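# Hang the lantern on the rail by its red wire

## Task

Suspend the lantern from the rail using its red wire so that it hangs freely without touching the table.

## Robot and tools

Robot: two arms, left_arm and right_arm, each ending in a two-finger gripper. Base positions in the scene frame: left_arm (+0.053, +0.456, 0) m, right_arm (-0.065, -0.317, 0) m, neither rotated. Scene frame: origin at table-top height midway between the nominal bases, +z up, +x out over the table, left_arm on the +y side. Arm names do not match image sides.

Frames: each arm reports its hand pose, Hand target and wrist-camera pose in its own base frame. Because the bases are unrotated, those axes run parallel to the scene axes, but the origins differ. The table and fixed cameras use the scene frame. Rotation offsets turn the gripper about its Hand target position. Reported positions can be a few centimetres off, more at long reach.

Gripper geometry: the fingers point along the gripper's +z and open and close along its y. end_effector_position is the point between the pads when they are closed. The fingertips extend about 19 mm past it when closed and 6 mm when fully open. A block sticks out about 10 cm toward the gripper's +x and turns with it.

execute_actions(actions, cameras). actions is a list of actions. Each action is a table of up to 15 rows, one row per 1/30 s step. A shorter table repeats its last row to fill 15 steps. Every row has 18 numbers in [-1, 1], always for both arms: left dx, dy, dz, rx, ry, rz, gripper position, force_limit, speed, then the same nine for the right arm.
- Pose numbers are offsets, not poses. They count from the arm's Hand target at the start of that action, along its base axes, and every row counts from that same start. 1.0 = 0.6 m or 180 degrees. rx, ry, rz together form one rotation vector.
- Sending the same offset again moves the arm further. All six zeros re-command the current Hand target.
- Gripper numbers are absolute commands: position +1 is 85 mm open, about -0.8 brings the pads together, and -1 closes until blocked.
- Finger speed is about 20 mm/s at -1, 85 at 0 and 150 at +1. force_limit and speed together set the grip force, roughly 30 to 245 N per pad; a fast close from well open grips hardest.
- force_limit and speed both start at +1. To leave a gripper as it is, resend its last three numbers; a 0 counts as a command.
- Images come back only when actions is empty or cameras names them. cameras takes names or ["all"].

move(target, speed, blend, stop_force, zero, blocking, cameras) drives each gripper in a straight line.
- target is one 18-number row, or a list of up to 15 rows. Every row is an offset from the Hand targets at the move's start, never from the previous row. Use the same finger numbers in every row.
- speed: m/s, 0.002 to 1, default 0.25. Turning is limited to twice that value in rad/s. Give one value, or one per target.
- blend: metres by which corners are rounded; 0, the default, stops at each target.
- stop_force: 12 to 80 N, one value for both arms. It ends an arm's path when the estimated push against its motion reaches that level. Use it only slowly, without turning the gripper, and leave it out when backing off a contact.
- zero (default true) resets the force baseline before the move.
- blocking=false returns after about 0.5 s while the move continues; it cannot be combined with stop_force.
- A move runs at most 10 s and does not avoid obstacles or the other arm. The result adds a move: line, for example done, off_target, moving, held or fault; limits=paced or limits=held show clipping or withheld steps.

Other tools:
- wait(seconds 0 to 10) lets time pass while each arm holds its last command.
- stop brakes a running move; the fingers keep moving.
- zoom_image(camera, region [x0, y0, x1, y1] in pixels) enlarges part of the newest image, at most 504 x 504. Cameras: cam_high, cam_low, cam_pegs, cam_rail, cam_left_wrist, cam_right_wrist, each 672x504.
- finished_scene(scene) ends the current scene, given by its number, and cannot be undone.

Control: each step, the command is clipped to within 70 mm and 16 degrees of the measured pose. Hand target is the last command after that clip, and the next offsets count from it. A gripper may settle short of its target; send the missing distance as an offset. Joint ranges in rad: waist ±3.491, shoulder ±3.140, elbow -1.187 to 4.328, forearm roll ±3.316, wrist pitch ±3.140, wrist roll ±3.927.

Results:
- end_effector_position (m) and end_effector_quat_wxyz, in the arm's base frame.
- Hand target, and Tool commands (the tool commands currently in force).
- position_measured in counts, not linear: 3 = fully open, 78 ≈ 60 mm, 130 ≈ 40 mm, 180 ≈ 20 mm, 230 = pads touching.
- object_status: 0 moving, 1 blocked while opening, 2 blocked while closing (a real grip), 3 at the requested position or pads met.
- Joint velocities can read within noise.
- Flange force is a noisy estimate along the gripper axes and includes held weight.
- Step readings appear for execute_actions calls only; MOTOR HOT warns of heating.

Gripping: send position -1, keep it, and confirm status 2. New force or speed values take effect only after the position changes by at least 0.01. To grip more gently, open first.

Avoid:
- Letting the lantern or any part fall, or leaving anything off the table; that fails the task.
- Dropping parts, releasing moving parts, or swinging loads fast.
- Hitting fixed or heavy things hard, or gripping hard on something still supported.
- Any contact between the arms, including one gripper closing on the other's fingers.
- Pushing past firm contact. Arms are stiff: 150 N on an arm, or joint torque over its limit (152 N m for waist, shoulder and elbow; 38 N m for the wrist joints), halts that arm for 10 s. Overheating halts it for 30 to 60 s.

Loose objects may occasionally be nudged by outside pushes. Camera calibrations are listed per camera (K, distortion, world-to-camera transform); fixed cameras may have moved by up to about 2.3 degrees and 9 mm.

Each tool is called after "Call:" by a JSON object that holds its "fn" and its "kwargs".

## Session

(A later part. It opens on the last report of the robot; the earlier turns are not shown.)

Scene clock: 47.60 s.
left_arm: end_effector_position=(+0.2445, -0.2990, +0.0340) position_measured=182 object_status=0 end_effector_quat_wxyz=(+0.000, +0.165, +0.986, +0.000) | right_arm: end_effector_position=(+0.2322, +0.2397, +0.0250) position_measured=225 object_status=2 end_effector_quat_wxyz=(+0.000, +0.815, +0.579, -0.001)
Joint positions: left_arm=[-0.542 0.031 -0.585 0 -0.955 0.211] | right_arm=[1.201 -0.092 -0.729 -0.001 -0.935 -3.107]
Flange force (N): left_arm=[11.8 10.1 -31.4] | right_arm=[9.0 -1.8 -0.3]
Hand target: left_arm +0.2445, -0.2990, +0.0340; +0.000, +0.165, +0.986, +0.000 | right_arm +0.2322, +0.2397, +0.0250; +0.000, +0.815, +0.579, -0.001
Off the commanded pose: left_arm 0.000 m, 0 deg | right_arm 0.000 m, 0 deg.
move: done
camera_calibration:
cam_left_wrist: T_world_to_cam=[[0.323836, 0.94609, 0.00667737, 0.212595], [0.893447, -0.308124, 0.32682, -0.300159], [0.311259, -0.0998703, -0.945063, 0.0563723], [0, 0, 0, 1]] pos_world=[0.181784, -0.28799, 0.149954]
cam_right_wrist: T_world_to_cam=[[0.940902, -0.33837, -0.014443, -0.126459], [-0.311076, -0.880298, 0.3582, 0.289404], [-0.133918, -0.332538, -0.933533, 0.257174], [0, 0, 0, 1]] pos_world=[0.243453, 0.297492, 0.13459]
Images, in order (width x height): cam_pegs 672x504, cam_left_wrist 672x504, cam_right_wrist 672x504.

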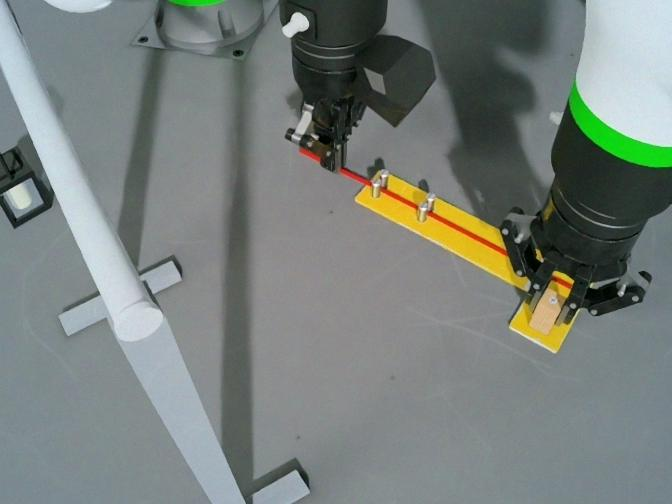

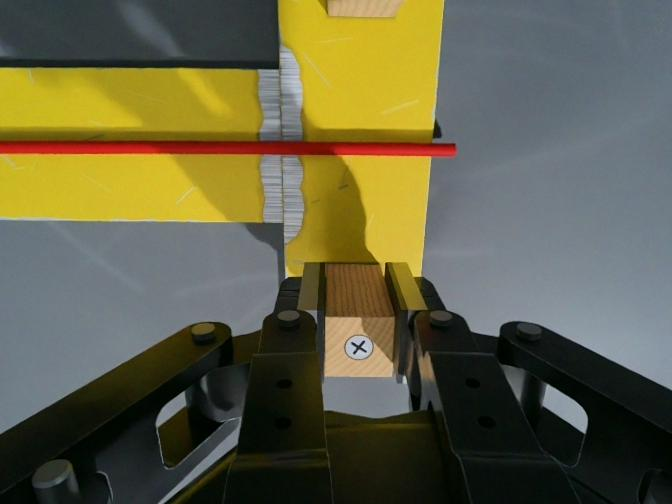

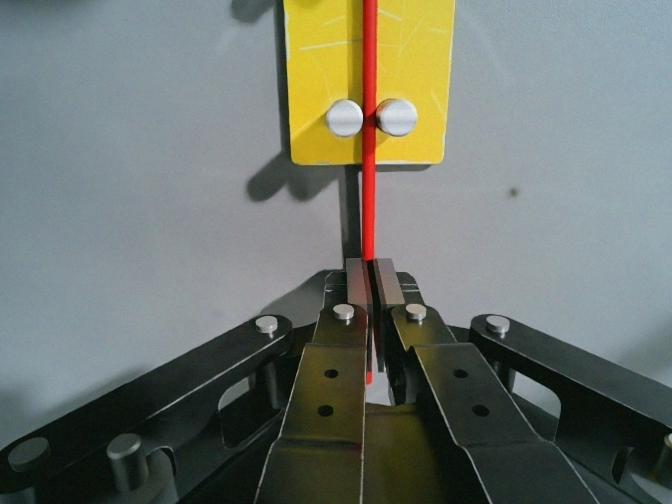

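Call:
{"fn": "move", "kwargs": {"target": [[0,0,0.0025,0,0,0,-1,0,-1,0.0455,-0.0033,0,0,0,0.1667,-1,-0.4,-1],[0,0,0.0025,0,0,0,-1,0,-1,0.0837,0.0153,0,0,0,0.333,-1,-0.4,-1]], "speed": 0.1, "blend": 0.01, "cameras": ["cam_left_wrist","cam_pegs","cam_right_wrist"]}}

Scene clock: 54.47 s.
left_arm: end_effector_position=(+0.2445, -0.2990, +0.0355) position_measured=182 object_status=2 end_effector_quat_wxyz=(+0.000, +0.165, +0.986, +0.000) | right_arm: end_effector_position=(+0.2824, +0.2489, +0.0250) position_measured=225 object_status=2 end_effector_quat_wxyz=(+0.000, +0.417, +0.909, -0.001)
Joint positions: left_arm=[-0.542 0.029 -0.583 0 -0.959 0.211] | right_arm=[1.076 0.023 -0.62 0.001 -0.93 -1.937]
Flange force (N): left_arm=[6.1 7.7 0.8] | right_arm=[2.4 2.2 -0.1]
Hand target: left_arm +0.2445, -0.2990, +0.0355; +0.000, +0.165, +0.986, +0.000 | right_arm +0.2824, +0.2489, +0.0250; +0.000, +0.417, +0.909, -0.001
Off the commanded pose: left_arm 0.000 m, 0 deg | right_arm 0.000 m, 0 deg.
move: done
camera_calibration:
cam_left_wrist: T_world_to_cam=[[0.323836, 0.94609, 0.00667737, 0.212585], [0.893447, -0.308124, 0.32682, -0.300649], [0.311259, -0.0998703, -0.945063, 0.0577899], [0, 0, 0, 1]] pos_world=[0.181784, -0.28799, 0.151454]
cam_right_wrist: T_world_to_cam=[[0.764199, 0.644819, -0.0144463, -0.365445], [0.606042, -0.710218, 0.358194, 0.011816], [0.22071, -0.282487, -0.933535, 0.154361], [0, 0, 0, 1]] pos_world=[0.238043, 0.287643, 0.13459]
Images, in order (width x height): cam_pegs 672x504, cam_left_wrist 672x504, cam_right_wrist 672x504.

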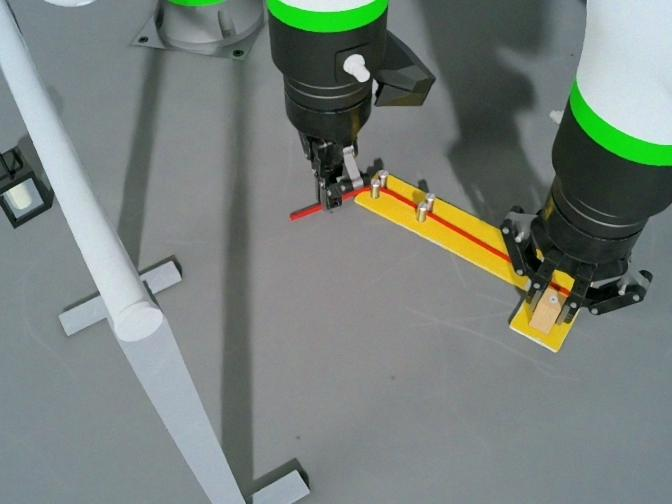

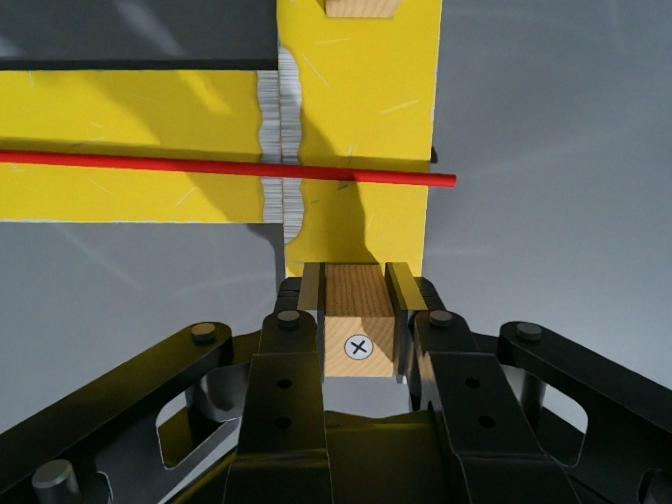

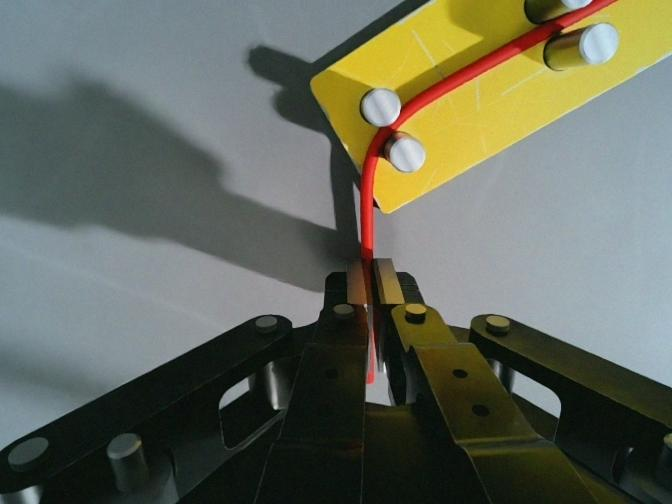

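Call:
{"fn": "move", "kwargs": {"target": [[0,0,0,0,0,0,-1,0,-1,0.022,0.032,0,0,0,0.1667,-1,-0.4,-1],[0,0,0,0,0,0,-1,0,-1,0.0247,0.0675,0,0,0,0.333,-1,-0.4,-1],[0,0,0,0,0,0,-1,0,-1,0.017,0.0882,0,0,0,0.444,-1,-0.4,-1]], "speed": 0.12, "blend": 0.01, "cameras": ["cam_left_wrist","cam_pegs","cam_right_wrist"]}}

Scene clock: 61.37 s.
left_arm: end_effector_position=(+0.2445, -0.2990, +0.0355) position_measured=182 object_status=2 end_effector_quat_wxyz=(+0.000, +0.165, +0.986, +0.000) | right_arm: end_effector_position=(+0.2926, +0.3019, +0.0250) position_measured=225 object_status=2 end_effector_quat_wxyz=(+0.001, -0.264, +0.965, +0.000)
Joint positions: left_arm=[-0.542 0.029 -0.583 0 -0.959 0.211] | right_arm=[1.116 0.129 -0.504 0.002 -0.937 -0.583]
Flange force (N): left_arm=[10.8 12.7 0.9] | right_arm=[-0.4 -3.3 -2.2]
Hand target: left_arm +0.2445, -0.2990, +0.0355; +0.000, +0.165, +0.986, +0.000 | right_arm +0.2926, +0.3018, +0.0250; +0.001, -0.264, +0.965, +0.000
Off the commanded pose: left_arm 0.000 m, 0 deg | right_arm 0.000 m, 0 deg.
move: done
camera_calibration:
cam_left_wrist: T_world_to_cam=[[0.323835, 0.94609, 0.00667709, 0.212585], [0.893448, -0.308123, 0.32682, -0.300649], [0.311259, -0.0998703, -0.945063, 0.0577899], [0, 0, 0, 1]] pos_world=[0.181784, -0.28799, 0.151454]
cam_right_wrist: T_world_to_cam=[[-0.501137, 0.865247, -0.0144614, -0.103606], [0.805283, 0.472395, 0.358277, -0.372053], [0.31683, 0.1679, -0.933503, 0.0029887], [0, 0, 0, 1]] pos_world=[0.24674, 0.264899, 0.13459]
Images, in order (width x height): cam_pegs 672x504, cam_left_wrist 672x504, cam_right_wrist 672x504.

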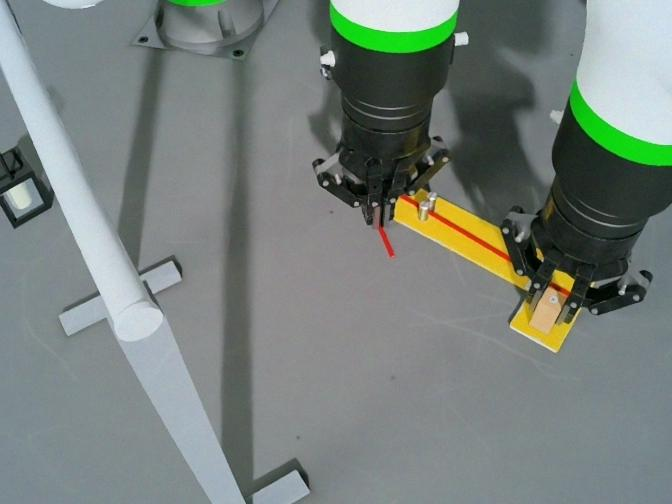

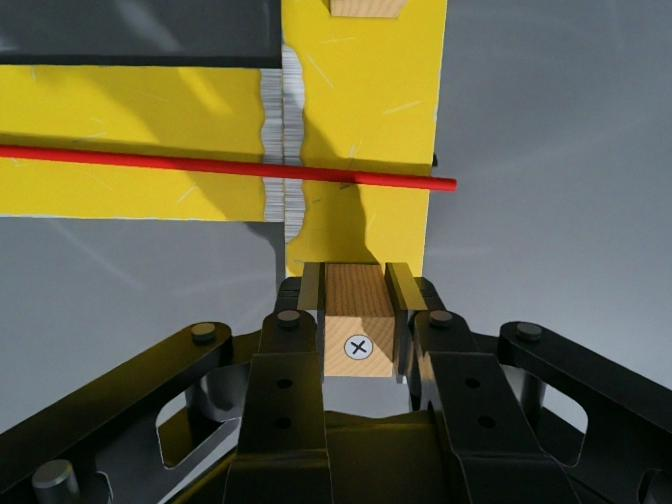

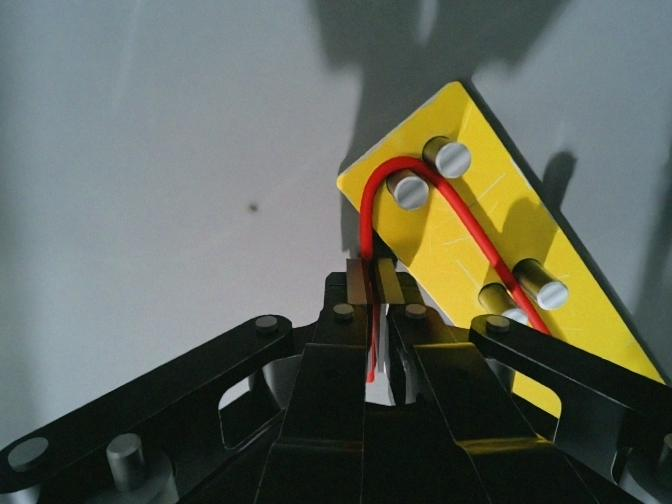

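Call:
{"fn": "move", "kwargs": {"target": [0,0,0,0,0,0,-1,0,-1,0,0,0,0,0,0,-0.25,-0.4,-1]}}

Call:
{"fn": "move", "kwargs": {"target": [0,0,0,0,0,0,-1,0,-1,0,0,0.11,0,0,0,-0.25,-0.4,-1], "cameras": ["cam_pegs","cam_right_wrist","cam_left_wrist"]}}

Scene clock: 65.83 s.
left_arm: end_effector_position=(+0.2445, -0.2991, +0.0355) position_measured=182 object_status=2 end_effector_quat_wxyz=(+0.000, +0.165, +0.986, +0.000) | right_arm: end_effector_position=(+0.2926, +0.3018, +0.0250) position_measured=160 object_status=0 end_effector_quat_wxyz=(+0.001, -0.264, +0.965, +0.000)
Joint positions: left_arm=[-0.542 0.029 -0.583 0 -0.959 0.211] | right_arm=[1.116 0.129 -0.504 0.002 -0.937 -0.583]
Flange force (N): left_arm=[7.2 0.7 -0.2] | right_arm=[-6.7 6.5 0.8]
Hand target: left_arm +0.2445, -0.2990, +0.0355; +0.000, +0.165, +0.986, +0.000 | right_arm +0.2926, +0.3018, +0.0250; +0.001, -0.264, +0.965, +0.000
Off the commanded pose: left_arm 0.000 m, 0 deg | right_arm 0.000 m, 0 deg.
move: done

Scene clock: 66.77 s.
left_arm: end_effector_position=(+0.2445, -0.2990, +0.0355) position_measured=182 object_status=2 end_effector_quat_wxyz=(+0.000, +0.165, +0.986, +0.000) | right_arm: end_effector_position=(+0.2927, +0.3018, +0.0910) position_measured=160 object_status=3 end_effector_quat_wxyz=(+0.001, -0.264, +0.965, +0.000)
Joint positions: left_arm=[-0.542 0.029 -0.583 0 -0.959 0.211] | right_arm=[1.116 0.035 -0.426 0.001 -1.109 -0.583]
Flange force (N): left_arm=[7.1 1.4 -1.1] | right_arm=[-6.8 5.7 -2.1]
Hand target: left_arm +0.2445, -0.2990, +0.0355; +0.000, +0.165, +0.986, +0.000 | right_arm +0.2926, +0.3018, +0.0910; +0.001, -0.264, +0.965, +0.000
Off the commanded pose: left_arm 0.000 m, 0 deg | right_arm 0.000 m, 0 deg.
move: done
camera_calibration:
cam_left_wrist: T_world_to_cam=[[0.323835, 0.94609, 0.00667709, 0.212585], [0.893448, -0.308123, 0.32682, -0.300649], [0.311259, -0.0998703, -0.945063, 0.0577899], [0, 0, 0, 1]] pos_world=[0.181784, -0.28799, 0.151454]
cam_right_wrist: T_world_to_cam=[[-0.501041, 0.865302, -0.0145124, -0.102681], [0.805341, 0.472329, 0.358234, -0.395652], [0.316835, 0.167802, -0.933519, 0.0645342], [0, 0, 0, 1]] pos_world=[0.24674, 0.264899, 0.20049]
Images, in order (width x height): cam_pegs 672x504, cam_left_wrist 672x504, cam_right_wrist 672x504.

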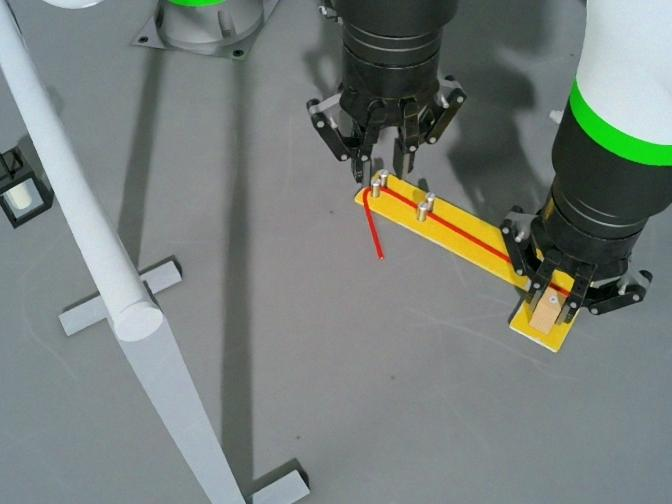

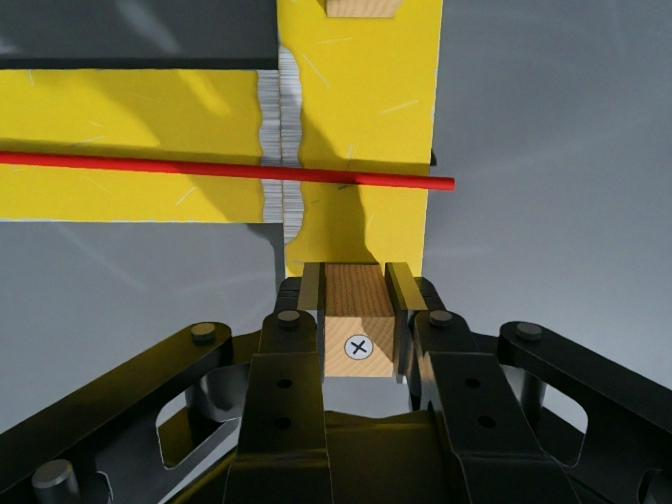

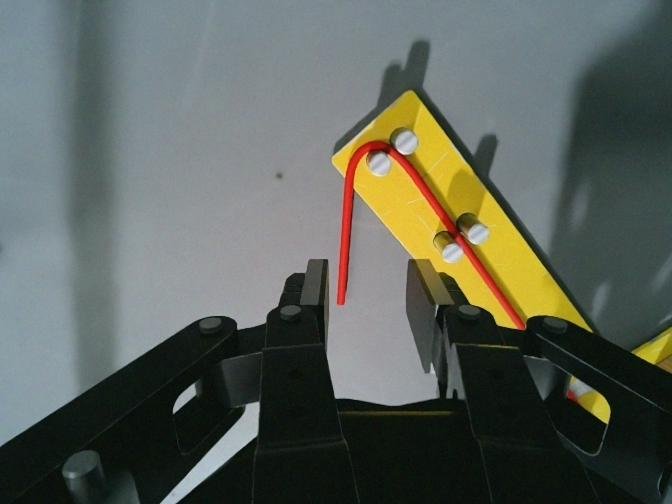

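Call:
{"fn": "move", "kwargs": {"target": [0,0,0,0,0,0,-1,0,-1,-0.0033,-0.0183,-0.11,0,0,0,-0.25,-0.4,-1], "speed": 0.15}}

Call:
{"fn": "move", "kwargs": {"target": [0,0,0,0,0,0,-1,0,-1,0,0,0,0,0,0,-1,-0.4,-1], "cameras": ["cam_right_wrist"]}}

Call:
{"fn": "move", "kwargs": {"target": [0,0,0,0,0,0,-1,0,-1,-0.0713,-0.2187,0.002,0,0,0,-1,-0.4,-1], "speed": 0.06, "cameras": ["cam_pegs","cam_right_wrist","cam_left_wrist"]}}

Scene clock: 68.93 s.
left_arm: end_effector_position=(+0.2445, -0.2990, +0.0355) position_measured=182 object_status=2 end_effector_quat_wxyz=(+0.000, +0.165, +0.986, +0.000) | right_arm: end_effector_position=(+0.2906, +0.2909, +0.0250) position_measured=160 object_status=3 end_effector_quat_wxyz=(+0.001, -0.264, +0.965, +0.000)
Joint positions: left_arm=[-0.542 0.029 -0.583 0 -0.959 0.211] | right_arm=[1.109 0.107 -0.529 0.002 -0.934 -0.575]
Flange force (N): left_arm=[7.0 1.3 -0.5] | right_arm=[-6.2 6.2 -0.2]
Hand target: left_arm +0.2445, -0.2990, +0.0355; +0.000, +0.165, +0.986, +0.000 | right_arm +0.2906, +0.2909, +0.0250; +0.001, -0.264, +0.965, +0.000
Off the commanded pose: left_arm 0.000 m, 0 deg | right_arm 0.000 m, 0 deg.
move: done

Scene clock: 70.47 s.
left_arm: end_effector_position=(+0.2445, -0.2990, +0.0355) position_measured=182 object_status=2 end_effector_quat_wxyz=(+0.000, +0.165, +0.986, +0.000) | right_arm: end_effector_position=(+0.2907, +0.2909, +0.0250) position_measured=223 object_status=0 end_effector_quat_wxyz=(+0.001, -0.264, +0.965, +0.000)
Joint positions: left_arm=[-0.542 0.029 -0.583 0 -0.959 0.211] | right_arm=[1.109 0.107 -0.529 0.002 -0.934 -0.575]
Flange force (N): left_arm=[4.9 -6.5 0.2] | right_arm=[-11.4 11.9 -0.5]
Hand target: left_arm +0.2445, -0.2990, +0.0355; +0.000, +0.165, +0.986, +0.000 | right_arm +0.2906, +0.2909, +0.0250; +0.001, -0.264, +0.965, +0.000
Off the commanded pose: left_arm 0.000 m, 0 deg | right_arm 0.000 m, 0 deg.
move: done
camera_calibration:
cam_right_wrist: T_world_to_cam=[[-0.501203, 0.86521, -0.0143987, -0.0951608], [0.805233, 0.472423, 0.358353, -0.365299], [0.316853, 0.168013, -0.933475, 0.00541443], [0, 0, 0, 1]] pos_world=[0.24474, 0.254, 0.13459]
Images, in order (width x height): cam_right_wrist 672x504.

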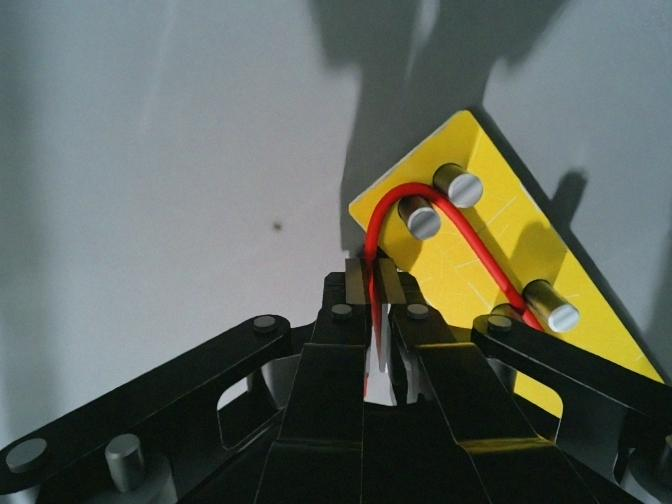

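Scene clock: 73.17 s.
left_arm: end_effector_position=(+0.2445, -0.2990, +0.0355) position_measured=182 object_status=2 end_effector_quat_wxyz=(+0.000, +0.165, +0.986, +0.000) | right_arm: end_effector_position=(+0.2479, +0.1597, +0.0262) position_measured=223 object_status=2 end_effector_quat_wxyz=(+0.001, -0.264, +0.965, +0.000)
Joint positions: left_arm=[-0.542 0.029 -0.583 0 -0.959 0.211] | right_arm=[1.03 -0.216 -0.828 0.002 -0.958 -0.497]
Flange force (N): left_arm=[6.3 0.3 -0.2] | right_arm=[-9.0 7.5 1.6]
Hand target: left_arm +0.2445, -0.2990, +0.0355; +0.000, +0.165, +0.986, +0.000 | right_arm +0.2479, +0.1596, +0.0262; +0.001, -0.264, +0.965, +0.000
Off the commanded pose: left_arm 0.000 m, 0 deg | right_arm 0.000 m, 0 deg.
move: done
camera_calibration:
cam_left_wrist: T_world_to_cam=[[0.323835, 0.94609, 0.00667709, 0.212585], [0.893448, -0.308123, 0.32682, -0.300649], [0.311259, -0.0998703, -0.945063, 0.0577899], [0, 0, 0, 1]] pos_world=[0.181784, -0.28799, 0.151454]
cam_right_wrist: T_world_to_cam=[[-0.501153, 0.865239, -0.0144145, -0.0030406], [0.805309, 0.472408, 0.358202, -0.269356], [0.316739, 0.167906, -0.933533, 0.0421514], [0, 0, 0, 1]] pos_world=[0.20204, 0.122799, 0.13579]
Images, in order (width x height): cam_pegs 672x504, cam_left_wrist 672x504, cam_right_wrist 672x504.

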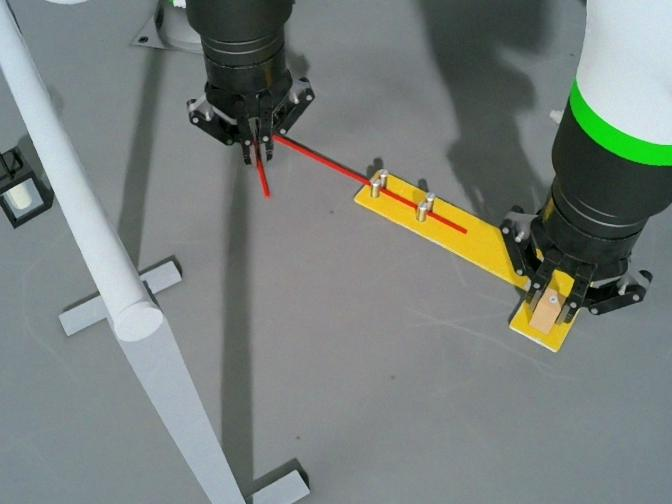

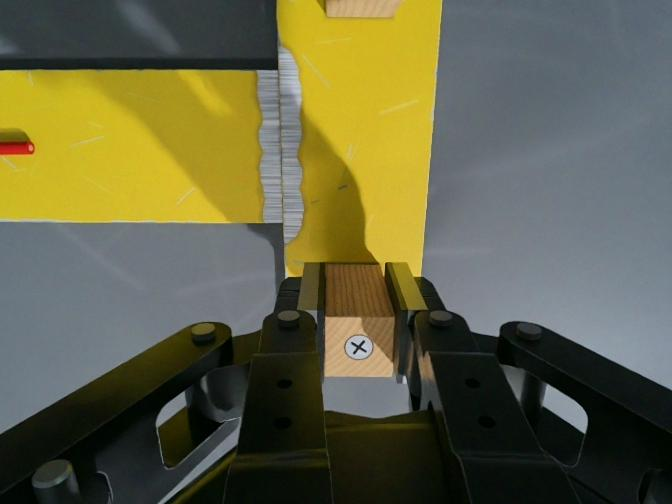

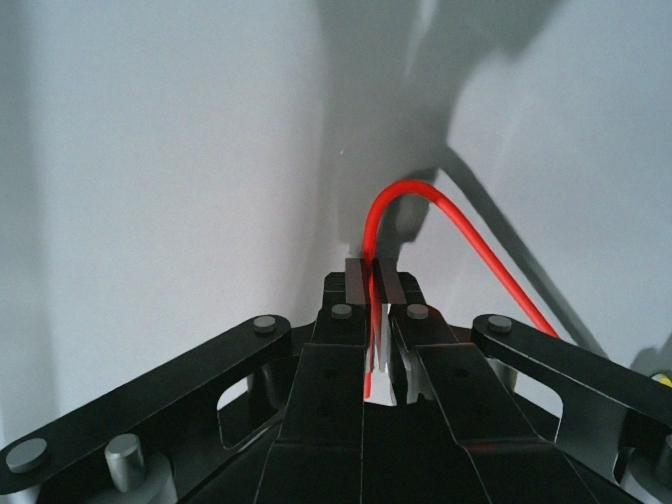

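Call:
{"fn": "move", "kwargs": {"target": [[0,0,0,0,0,0,-1,0,-1,0,0,0,0,0,0,-0.25,-0.4,-1]]}}

Call:
{"fn": "move", "kwargs": {"target": [[0,0,0,0,0,0,-1,0,-1,0,0,0.13,0,0,0,-0.25,-0.4,-1],[0,0,0,0,0,0,-1,0,-1,-0.0248,0.133,0.13,0,0,0.2244,-0.25,-0.4,-1]], "cameras": ["cam_pegs","cam_right_wrist"], "blend": 0.02}}

Scene clock: 75.43 s.
left_arm: end_effector_position=(+0.2445, -0.2990, +0.0355) position_measured=182 object_status=2 end_effector_quat_wxyz=(+0.000, +0.165, +0.986, +0.000) | right_arm: end_effector_position=(+0.2479, +0.1596, +0.0262) position_measured=160 object_status=0 end_effector_quat_wxyz=(+0.001, -0.264, +0.965, +0.000)
Joint positions: left_arm=[-0.542 0.029 -0.583 0 -0.959 0.211] | right_arm=[1.03 -0.216 -0.828 0.002 -0.958 -0.497]
Flange force (N): left_arm=[7.1 0.9 -0.3] | right_arm=[-7.7 6.2 0.0]
Hand target: left_arm +0.2445, -0.2990, +0.0355; +0.000, +0.165, +0.986, +0.000 | right_arm +0.2479, +0.1596, +0.0262; +0.001, -0.264, +0.965, +0.000
Off the commanded pose: left_arm 0.000 m, 0 deg | right_arm 0.000 m, 0 deg.
move: done

Scene clock: 77.70 s.
left_arm: end_effector_position=(+0.2445, -0.2990, +0.0355) position_measured=182 object_status=2 end_effector_quat_wxyz=(+0.000, +0.165, +0.986, +0.000) | right_arm: end_effector_position=(+0.2330, +0.2395, +0.1042) position_measured=160 object_status=3 end_effector_quat_wxyz=(+0.001, -0.581, +0.814, +0.000)
Joint positions: left_arm=[-0.542 0.029 -0.583 0 -0.959 0.211] | right_arm=[1.2 -0.217 -0.621 0.001 -1.166 0.039]
Flange force (N): left_arm=[7.3 1.5 -0.3] | right_arm=[-7.7 3.1 -2.2]
Hand target: left_arm +0.2445, -0.2990, +0.0355; +0.000, +0.165, +0.986, +0.000 | right_arm +0.2330, +0.2394, +0.1042; +0.001, -0.581, +0.814, +0.000
Off the commanded pose: left_arm 0.000 m, 0 deg | right_arm 0.000 m, 0 deg.
move: done
camera_calibration:
cam_right_wrist: T_world_to_cam=[[-0.94238, 0.334234, -0.0144205, 0.151529], [0.307194, 0.881601, 0.358346, -0.304895], [0.132485, 0.333268, -0.933477, 0.109641], [0, 0, 0, 1]] pos_world=[0.221934, 0.18161, 0.21379]
Images, in order (width x height): cam_pegs 672x504, cam_right_wrist 672x504.

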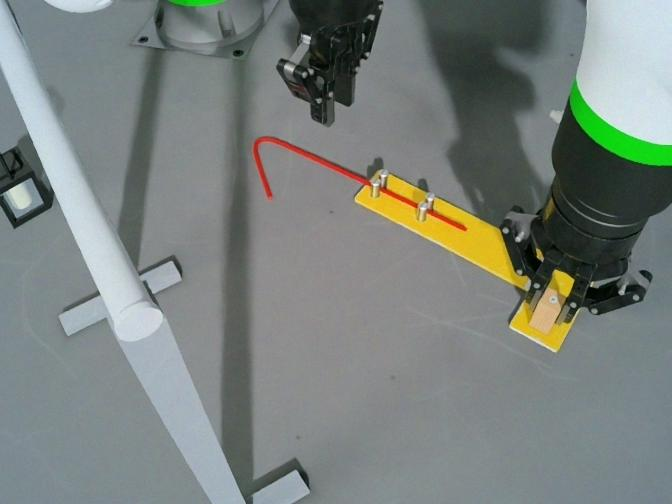

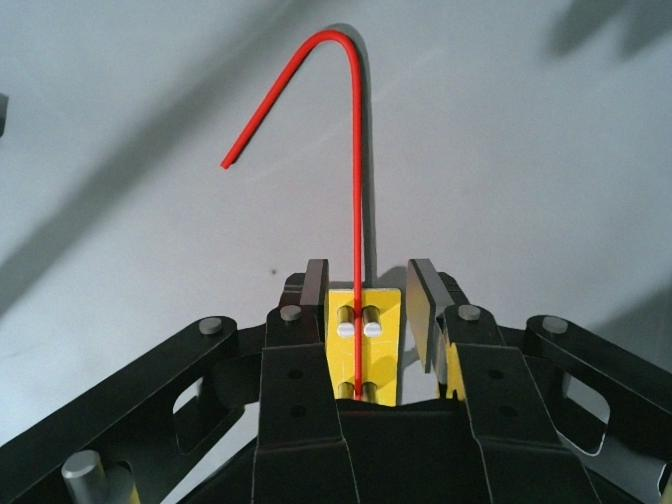

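Call:
{"fn": "move", "kwargs": {"target": [0,0,0,0,0,0,-1,0,-1,0,0,-0.132,0,0,0,-0.25,-0.4,-1], "speed": 0.12}}

Call:
{"fn": "move", "kwargs": {"target": [0,0,0,0,0,0,-1,0,-1,0,0,0,0,0,0,-1,-0.4,-1], "cameras": ["cam_right_wrist"]}}

Call:
{"fn": "move", "kwargs": {"target": [[0,0,0,0,0,0,-1,0,-1,-0.0383,0.0247,0,0,0,-0.1667,-1,-0.4,-1],[0,0,0,0,0,0,-1,0,-1,-0.0575,0.0625,0,0,0,-0.333,-1,-0.4,-1]], "speed": 0.12, "blend": 0.01, "cameras": ["cam_pegs","cam_right_wrist","cam_left_wrist"]}}

Scene clock: 86.50 s.
left_arm: end_effector_position=(+0.2445, -0.2990, +0.0355) position_measured=182 object_status=2 end_effector_quat_wxyz=(+0.000, +0.165, +0.986, +0.000) | right_arm: end_effector_position=(+0.2330, +0.2395, +0.0250) position_measured=160 object_status=3 end_effector_quat_wxyz=(+0.001, -0.581, +0.814, +0.000)
Joint positions: left_arm=[-0.542 0.029 -0.583 0 -0.959 0.211] | right_arm=[1.2 -0.094 -0.731 0.001 -0.932 0.039]
Flange force (N): left_arm=[6.5 1.1 0.3] | right_arm=[-8.7 0.0 -0.3]
Hand target: left_arm +0.2445, -0.2990, +0.0355; +0.000, +0.165, +0.986, +0.000 | right_arm +0.2330, +0.2394, +0.0250; +0.001, -0.581, +0.814, +0.000
Off the commanded pose: left_arm 0.000 m, 0 deg | right_arm 0.000 m, 0 deg.
move: done

Scene clock: 88.03 s.
left_arm: end_effector_position=(+0.2445, -0.2990, +0.0355) position_measured=182 object_status=2 end_effector_quat_wxyz=(+0.000, +0.165, +0.986, +0.000) | right_arm: end_effector_position=(+0.2330, +0.2394, +0.0250) position_measured=224 object_status=0 end_effector_quat_wxyz=(+0.001, -0.581, +0.814, +0.000)
Joint positions: left_arm=[-0.542 0.029 -0.583 0 -0.959 0.211] | right_arm=[1.2 -0.094 -0.731 0.001 -0.932 0.039]
Flange force (N): left_arm=[6.9 1.2 0.2] | right_arm=[-9.8 1.6 0.6]
Hand target: left_arm +0.2445, -0.2990, +0.0355; +0.000, +0.165, +0.986, +0.000 | right_arm +0.2330, +0.2394, +0.0250; +0.001, -0.581, +0.814, +0.000
Off the commanded pose: left_arm 0.000 m, 0 deg | right_arm 0.000 m, 0 deg.
move: done
camera_calibration:
cam_right_wrist: T_world_to_cam=[[-0.942386, 0.334213, -0.0144626, 0.150398], [0.307177, 0.881654, 0.35823, -0.276504], [0.132476, 0.333149, -0.933521, 0.0357383], [0, 0, 0, 1]] pos_world=[0.221934, 0.181609, 0.13459]
Images, in order (width x height): cam_right_wrist 672x504.

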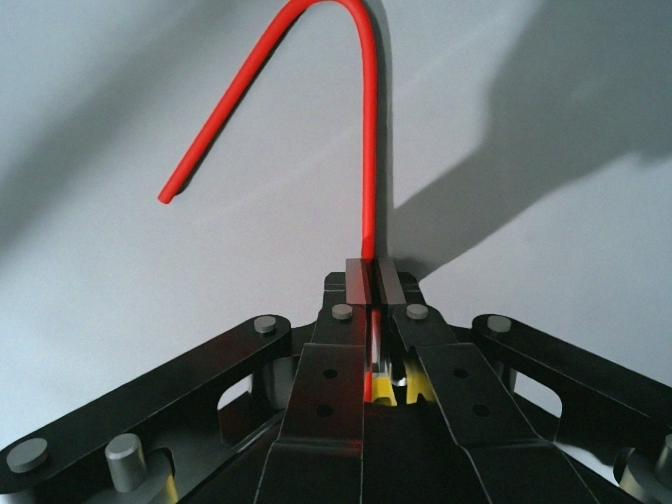

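Scene clock: 92.87 s.
left_arm: end_effector_position=(+0.2445, -0.2990, +0.0355) position_measured=182 object_status=2 end_effector_quat_wxyz=(+0.000, +0.165, +0.986, +0.000) | right_arm: end_effector_position=(+0.1985, +0.2770, +0.0250) position_measured=224 object_status=2 end_effector_quat_wxyz=(+0.001, -0.096, +0.995, +0.000)
Joint positions: left_arm=[-0.542 0.029 -0.583 0 -0.959 0.211] | right_arm=[1.342 -0.074 -0.713 0.002 -0.931 -1.15]
Flange force (N): left_arm=[8.7 5.7 -0.7] | right_arm=[-1.2 5.4 0.4]
Hand target: left_arm +0.2445, -0.2990, +0.0355; +0.000, +0.165, +0.986, +0.000 | right_arm +0.1985, +0.2769, +0.0250; +0.001, -0.096, +0.995, +0.000
Off the commanded pose: left_arm 0.000 m, 0 deg | right_arm 0.000 m, 0 deg.
move: done
camera_calibration:
cam_left_wrist: T_world_to_cam=[[0.323836, 0.94609, 0.00667737, 0.212585], [0.893447, -0.308124, 0.32682, -0.300649], [0.311259, -0.0998703, -0.945063, 0.0577899], [0, 0, 0, 1]] pos_world=[0.181784, -0.28799, 0.151454]
cam_right_wrist: T_world_to_cam=[[-0.182848, 0.983037, -0.0142892, -0.22515], [0.91692, 0.175758, 0.358283, -0.224506], [0.354717, 0.0524094, -0.933504, 0.0614573], [0, 0, 0, 1]] pos_world=[0.142886, 0.257569, 0.13459]
Images, in order (width x height): cam_pegs 672x504, cam_left_wrist 672x504, cam_right_wrist 672x504.

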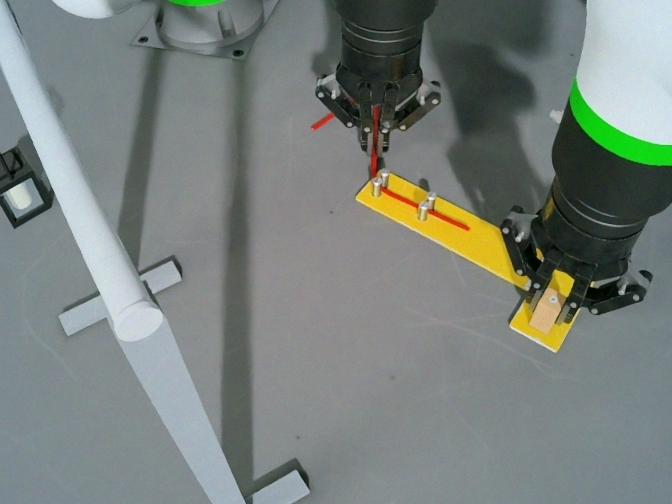

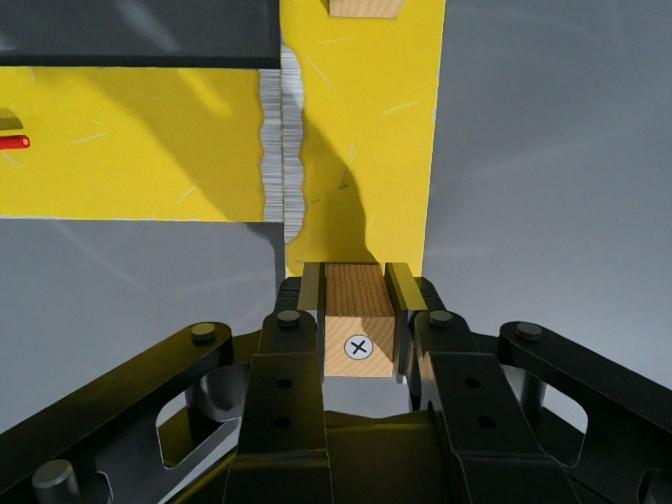

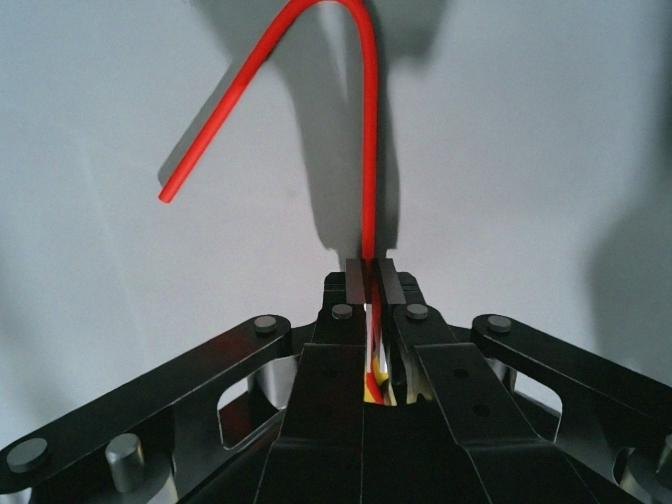

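Call:
{"fn": "move", "kwargs": {"target": [[0,0,0,0,0,0,-1,0,-1,0.0018,0.0388,0,0,0,-0.1667,-1,-0.4,-1],[0,0,0,0,0,0,-1,0,-1,0.021,0.0688,0,0,0,-0.333,-1,-0.4,-1],[0,0,0,0,0,0,-1,0,-1,0.0397,0.0805,0,0,0,-0.444,-1,-0.4,-1]], "speed": 0.12, "blend": 0.01, "cameras": ["cam_pegs","cam_right_wrist"]}}

Call:
{"fn": "move", "kwargs": {"target": [0,0,0,0,0,0,-1,0,-1,0,0,0,0,0,0,-0.25,-0.4,-1]}}

Call:
{"fn": "move", "kwargs": {"target": [0,0,0,0,0,0,-1,0,-1,0,0,0.1,0,0,0,-0.25,-0.4,-1], "cameras": ["all"]}}

Scene clock: 99.67 s.
left_arm: end_effector_position=(+0.2445, -0.2990, +0.0355) position_measured=182 object_status=2 end_effector_quat_wxyz=(+0.000, +0.165, +0.986, +0.000) | right_arm: end_effector_position=(+0.2223, +0.3252, +0.0250) position_measured=224 object_status=2 end_effector_quat_wxyz=(+0.000, +0.565, +0.825, -0.001)
Joint positions: left_arm=[-0.542 0.029 -0.583 0 -0.959 0.211] | right_arm=[1.307 0.067 -0.573 0 -0.933 -2.509]
Flange force (N): left_arm=[1.2 9.6 -0.1] | right_arm=[4.9 -6.1 0.4]
Hand target: left_arm +0.2445, -0.2990, +0.0355; +0.000, +0.165, +0.986, +0.000 | right_arm +0.2223, +0.3252, +0.0250; +0.000, +0.565, +0.825, -0.001
Off the commanded pose: left_arm 0.000 m, 0 deg | right_arm 0.000 m, 0 deg.
move: done
camera_calibration:
cam_right_wrist: T_world_to_cam=[[0.935856, 0.352084, -0.0145318, -0.311638], [0.33362, -0.871994, 0.358224, 0.215616], [0.113453, -0.340094, -0.933522, 0.231764], [0, 0, 0, 1]] pos_world=[0.19342, 0.37656, 0.13459]
Images, in order (width x height): cam_pegs 672x504, cam_right_wrist 672x504.

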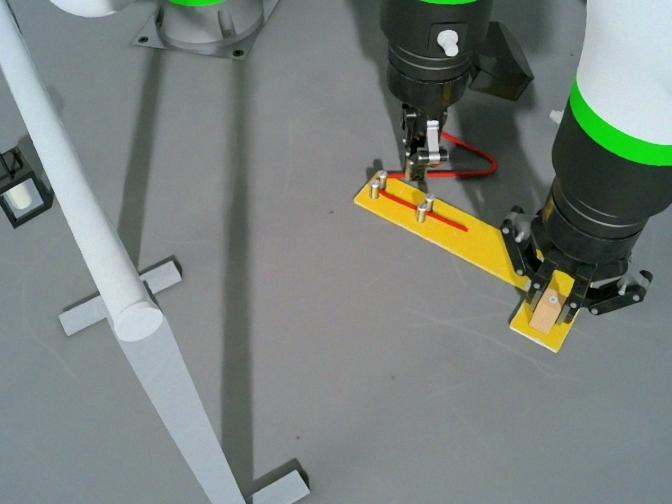

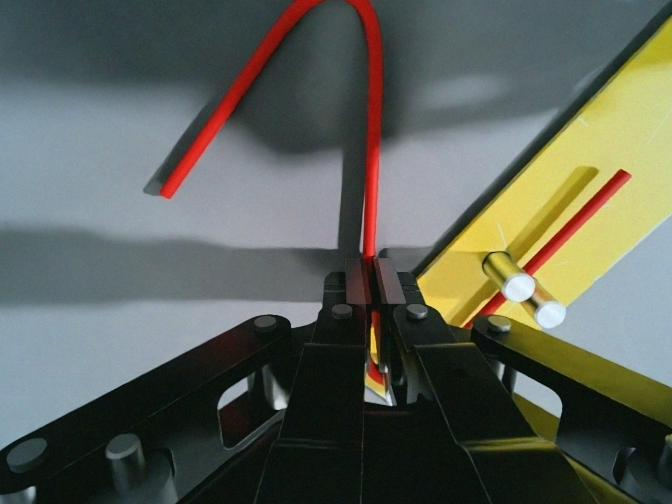

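Scene clock: 101.13 s.
left_arm: end_effector_position=(+0.2445, -0.2990, +0.0355) position_measured=182 object_status=2 end_effector_quat_wxyz=(+0.000, +0.165, +0.986, +0.000) | right_arm: end_effector_position=(+0.2223, +0.3252, +0.0250) position_measured=160 object_status=0 end_effector_quat_wxyz=(+0.000, +0.565, +0.825, -0.001)
Joint positions: left_arm=[-0.542 0.029 -0.583 0 -0.959 0.211] | right_arm=[1.307 0.067 -0.573 0 -0.932 -2.509]
Flange force (N): left_arm=[6.6 0.9 0.3] | right_arm=[8.2 3.9 0.3]
Hand target: left_arm +0.2445, -0.2990, +0.0355; +0.000, +0.165, +0.986, +0.000 | right_arm +0.2223, +0.3252, +0.0250; +0.000, +0.565, +0.825, -0.001
Off the commanded pose: left_arm 0.000 m, 0 deg | right_arm 0.000 m, 0 deg.
move: done

Scene clock: 102.07 s.
left_arm: end_effector_position=(+0.2445, -0.2990, +0.0355) position_measured=182 object_status=2 end_effector_quat_wxyz=(+0.000, +0.165, +0.986, +0.000) | right_arm: end_effector_position=(+0.2224, +0.3252, +0.0850) position_measured=160 object_status=3 end_effector_quat_wxyz=(+0.000, +0.566, +0.825, -0.001)
Joint positions: left_arm=[-0.542 0.029 -0.583 0 -0.959 0.211] | right_arm=[1.307 -0.023 -0.501 0 -1.095 -2.509]
Flange force (N): left_arm=[7.6 1.6 0.0] | right_arm=[8.5 3.6 -0.7]
Hand target: left_arm +0.2445, -0.2990, +0.0355; +0.000, +0.165, +0.986, +0.000 | right_arm +0.2223, +0.3252, +0.0850; +0.000, +0.565, +0.825, -0.001
Off the commanded pose: left_arm 0.000 m, 0 deg | right_arm 0.000 m, 0 deg.
move: done
camera_calibration:
cam_left_wrist: T_world_to_cam=[[0.323835, 0.94609, 0.00667709, 0.212585], [0.893448, -0.308123, 0.32682, -0.300649], [0.311259, -0.0998703, -0.945063, 0.0577899], [0, 0, 0, 1]] pos_world=[0.181784, -0.28799, 0.151454]
cam_right_wrist: T_world_to_cam=[[0.935961, 0.351807, -0.0144217, -0.310798], [0.333324, -0.872105, 0.358229, 0.194223], [0.11345, -0.340096, -0.933522, 0.287672], [0, 0, 0, 1]] pos_world=[0.19352, 0.37656, 0.19449]

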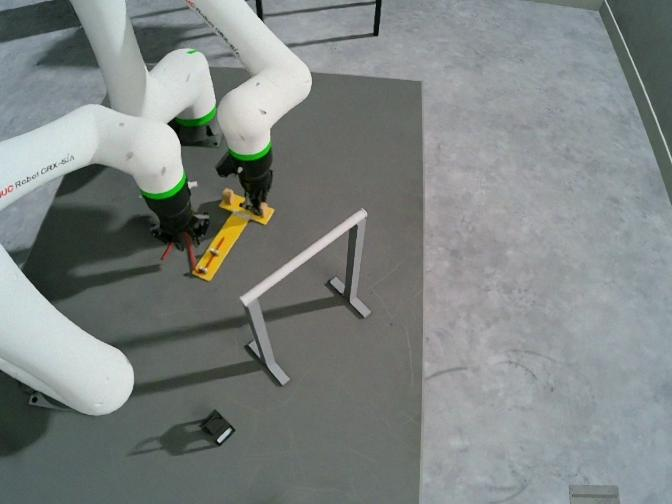

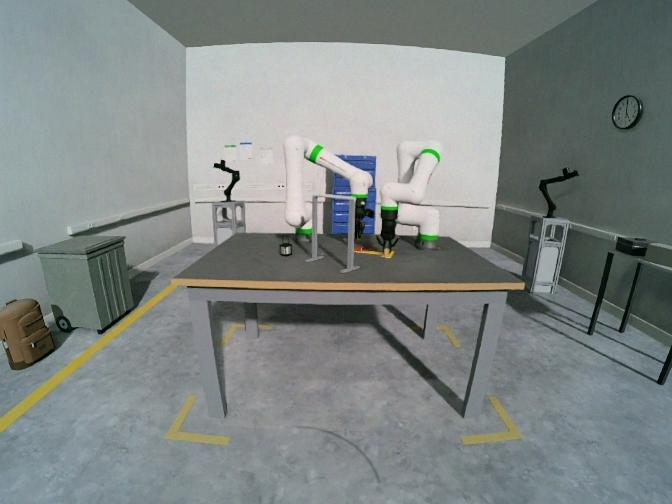

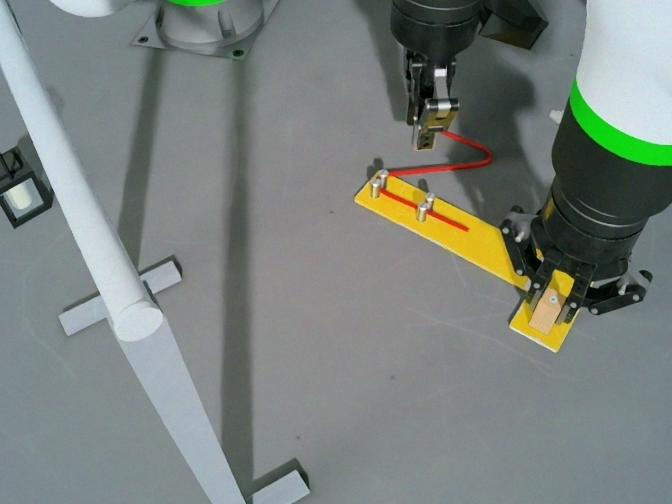

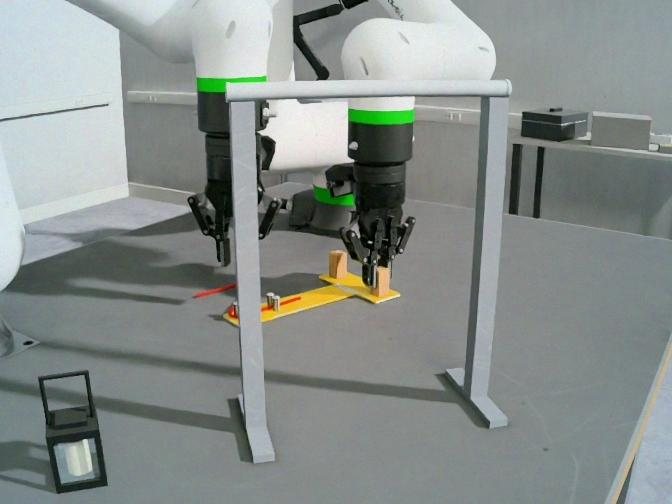

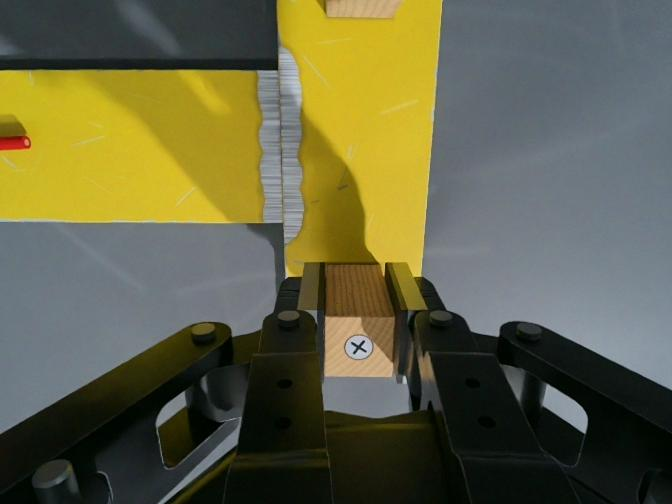

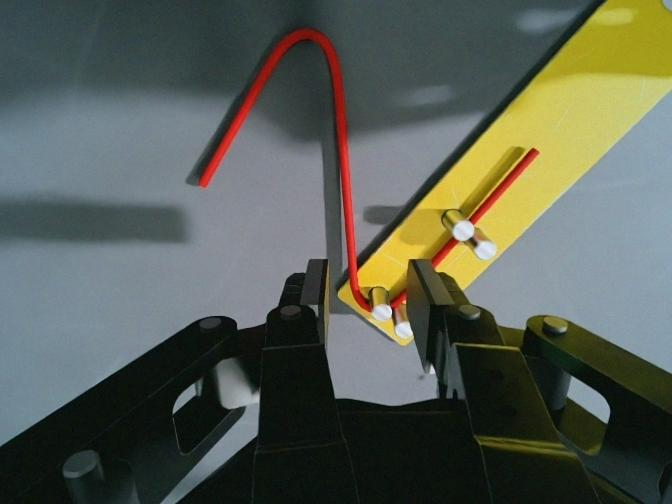

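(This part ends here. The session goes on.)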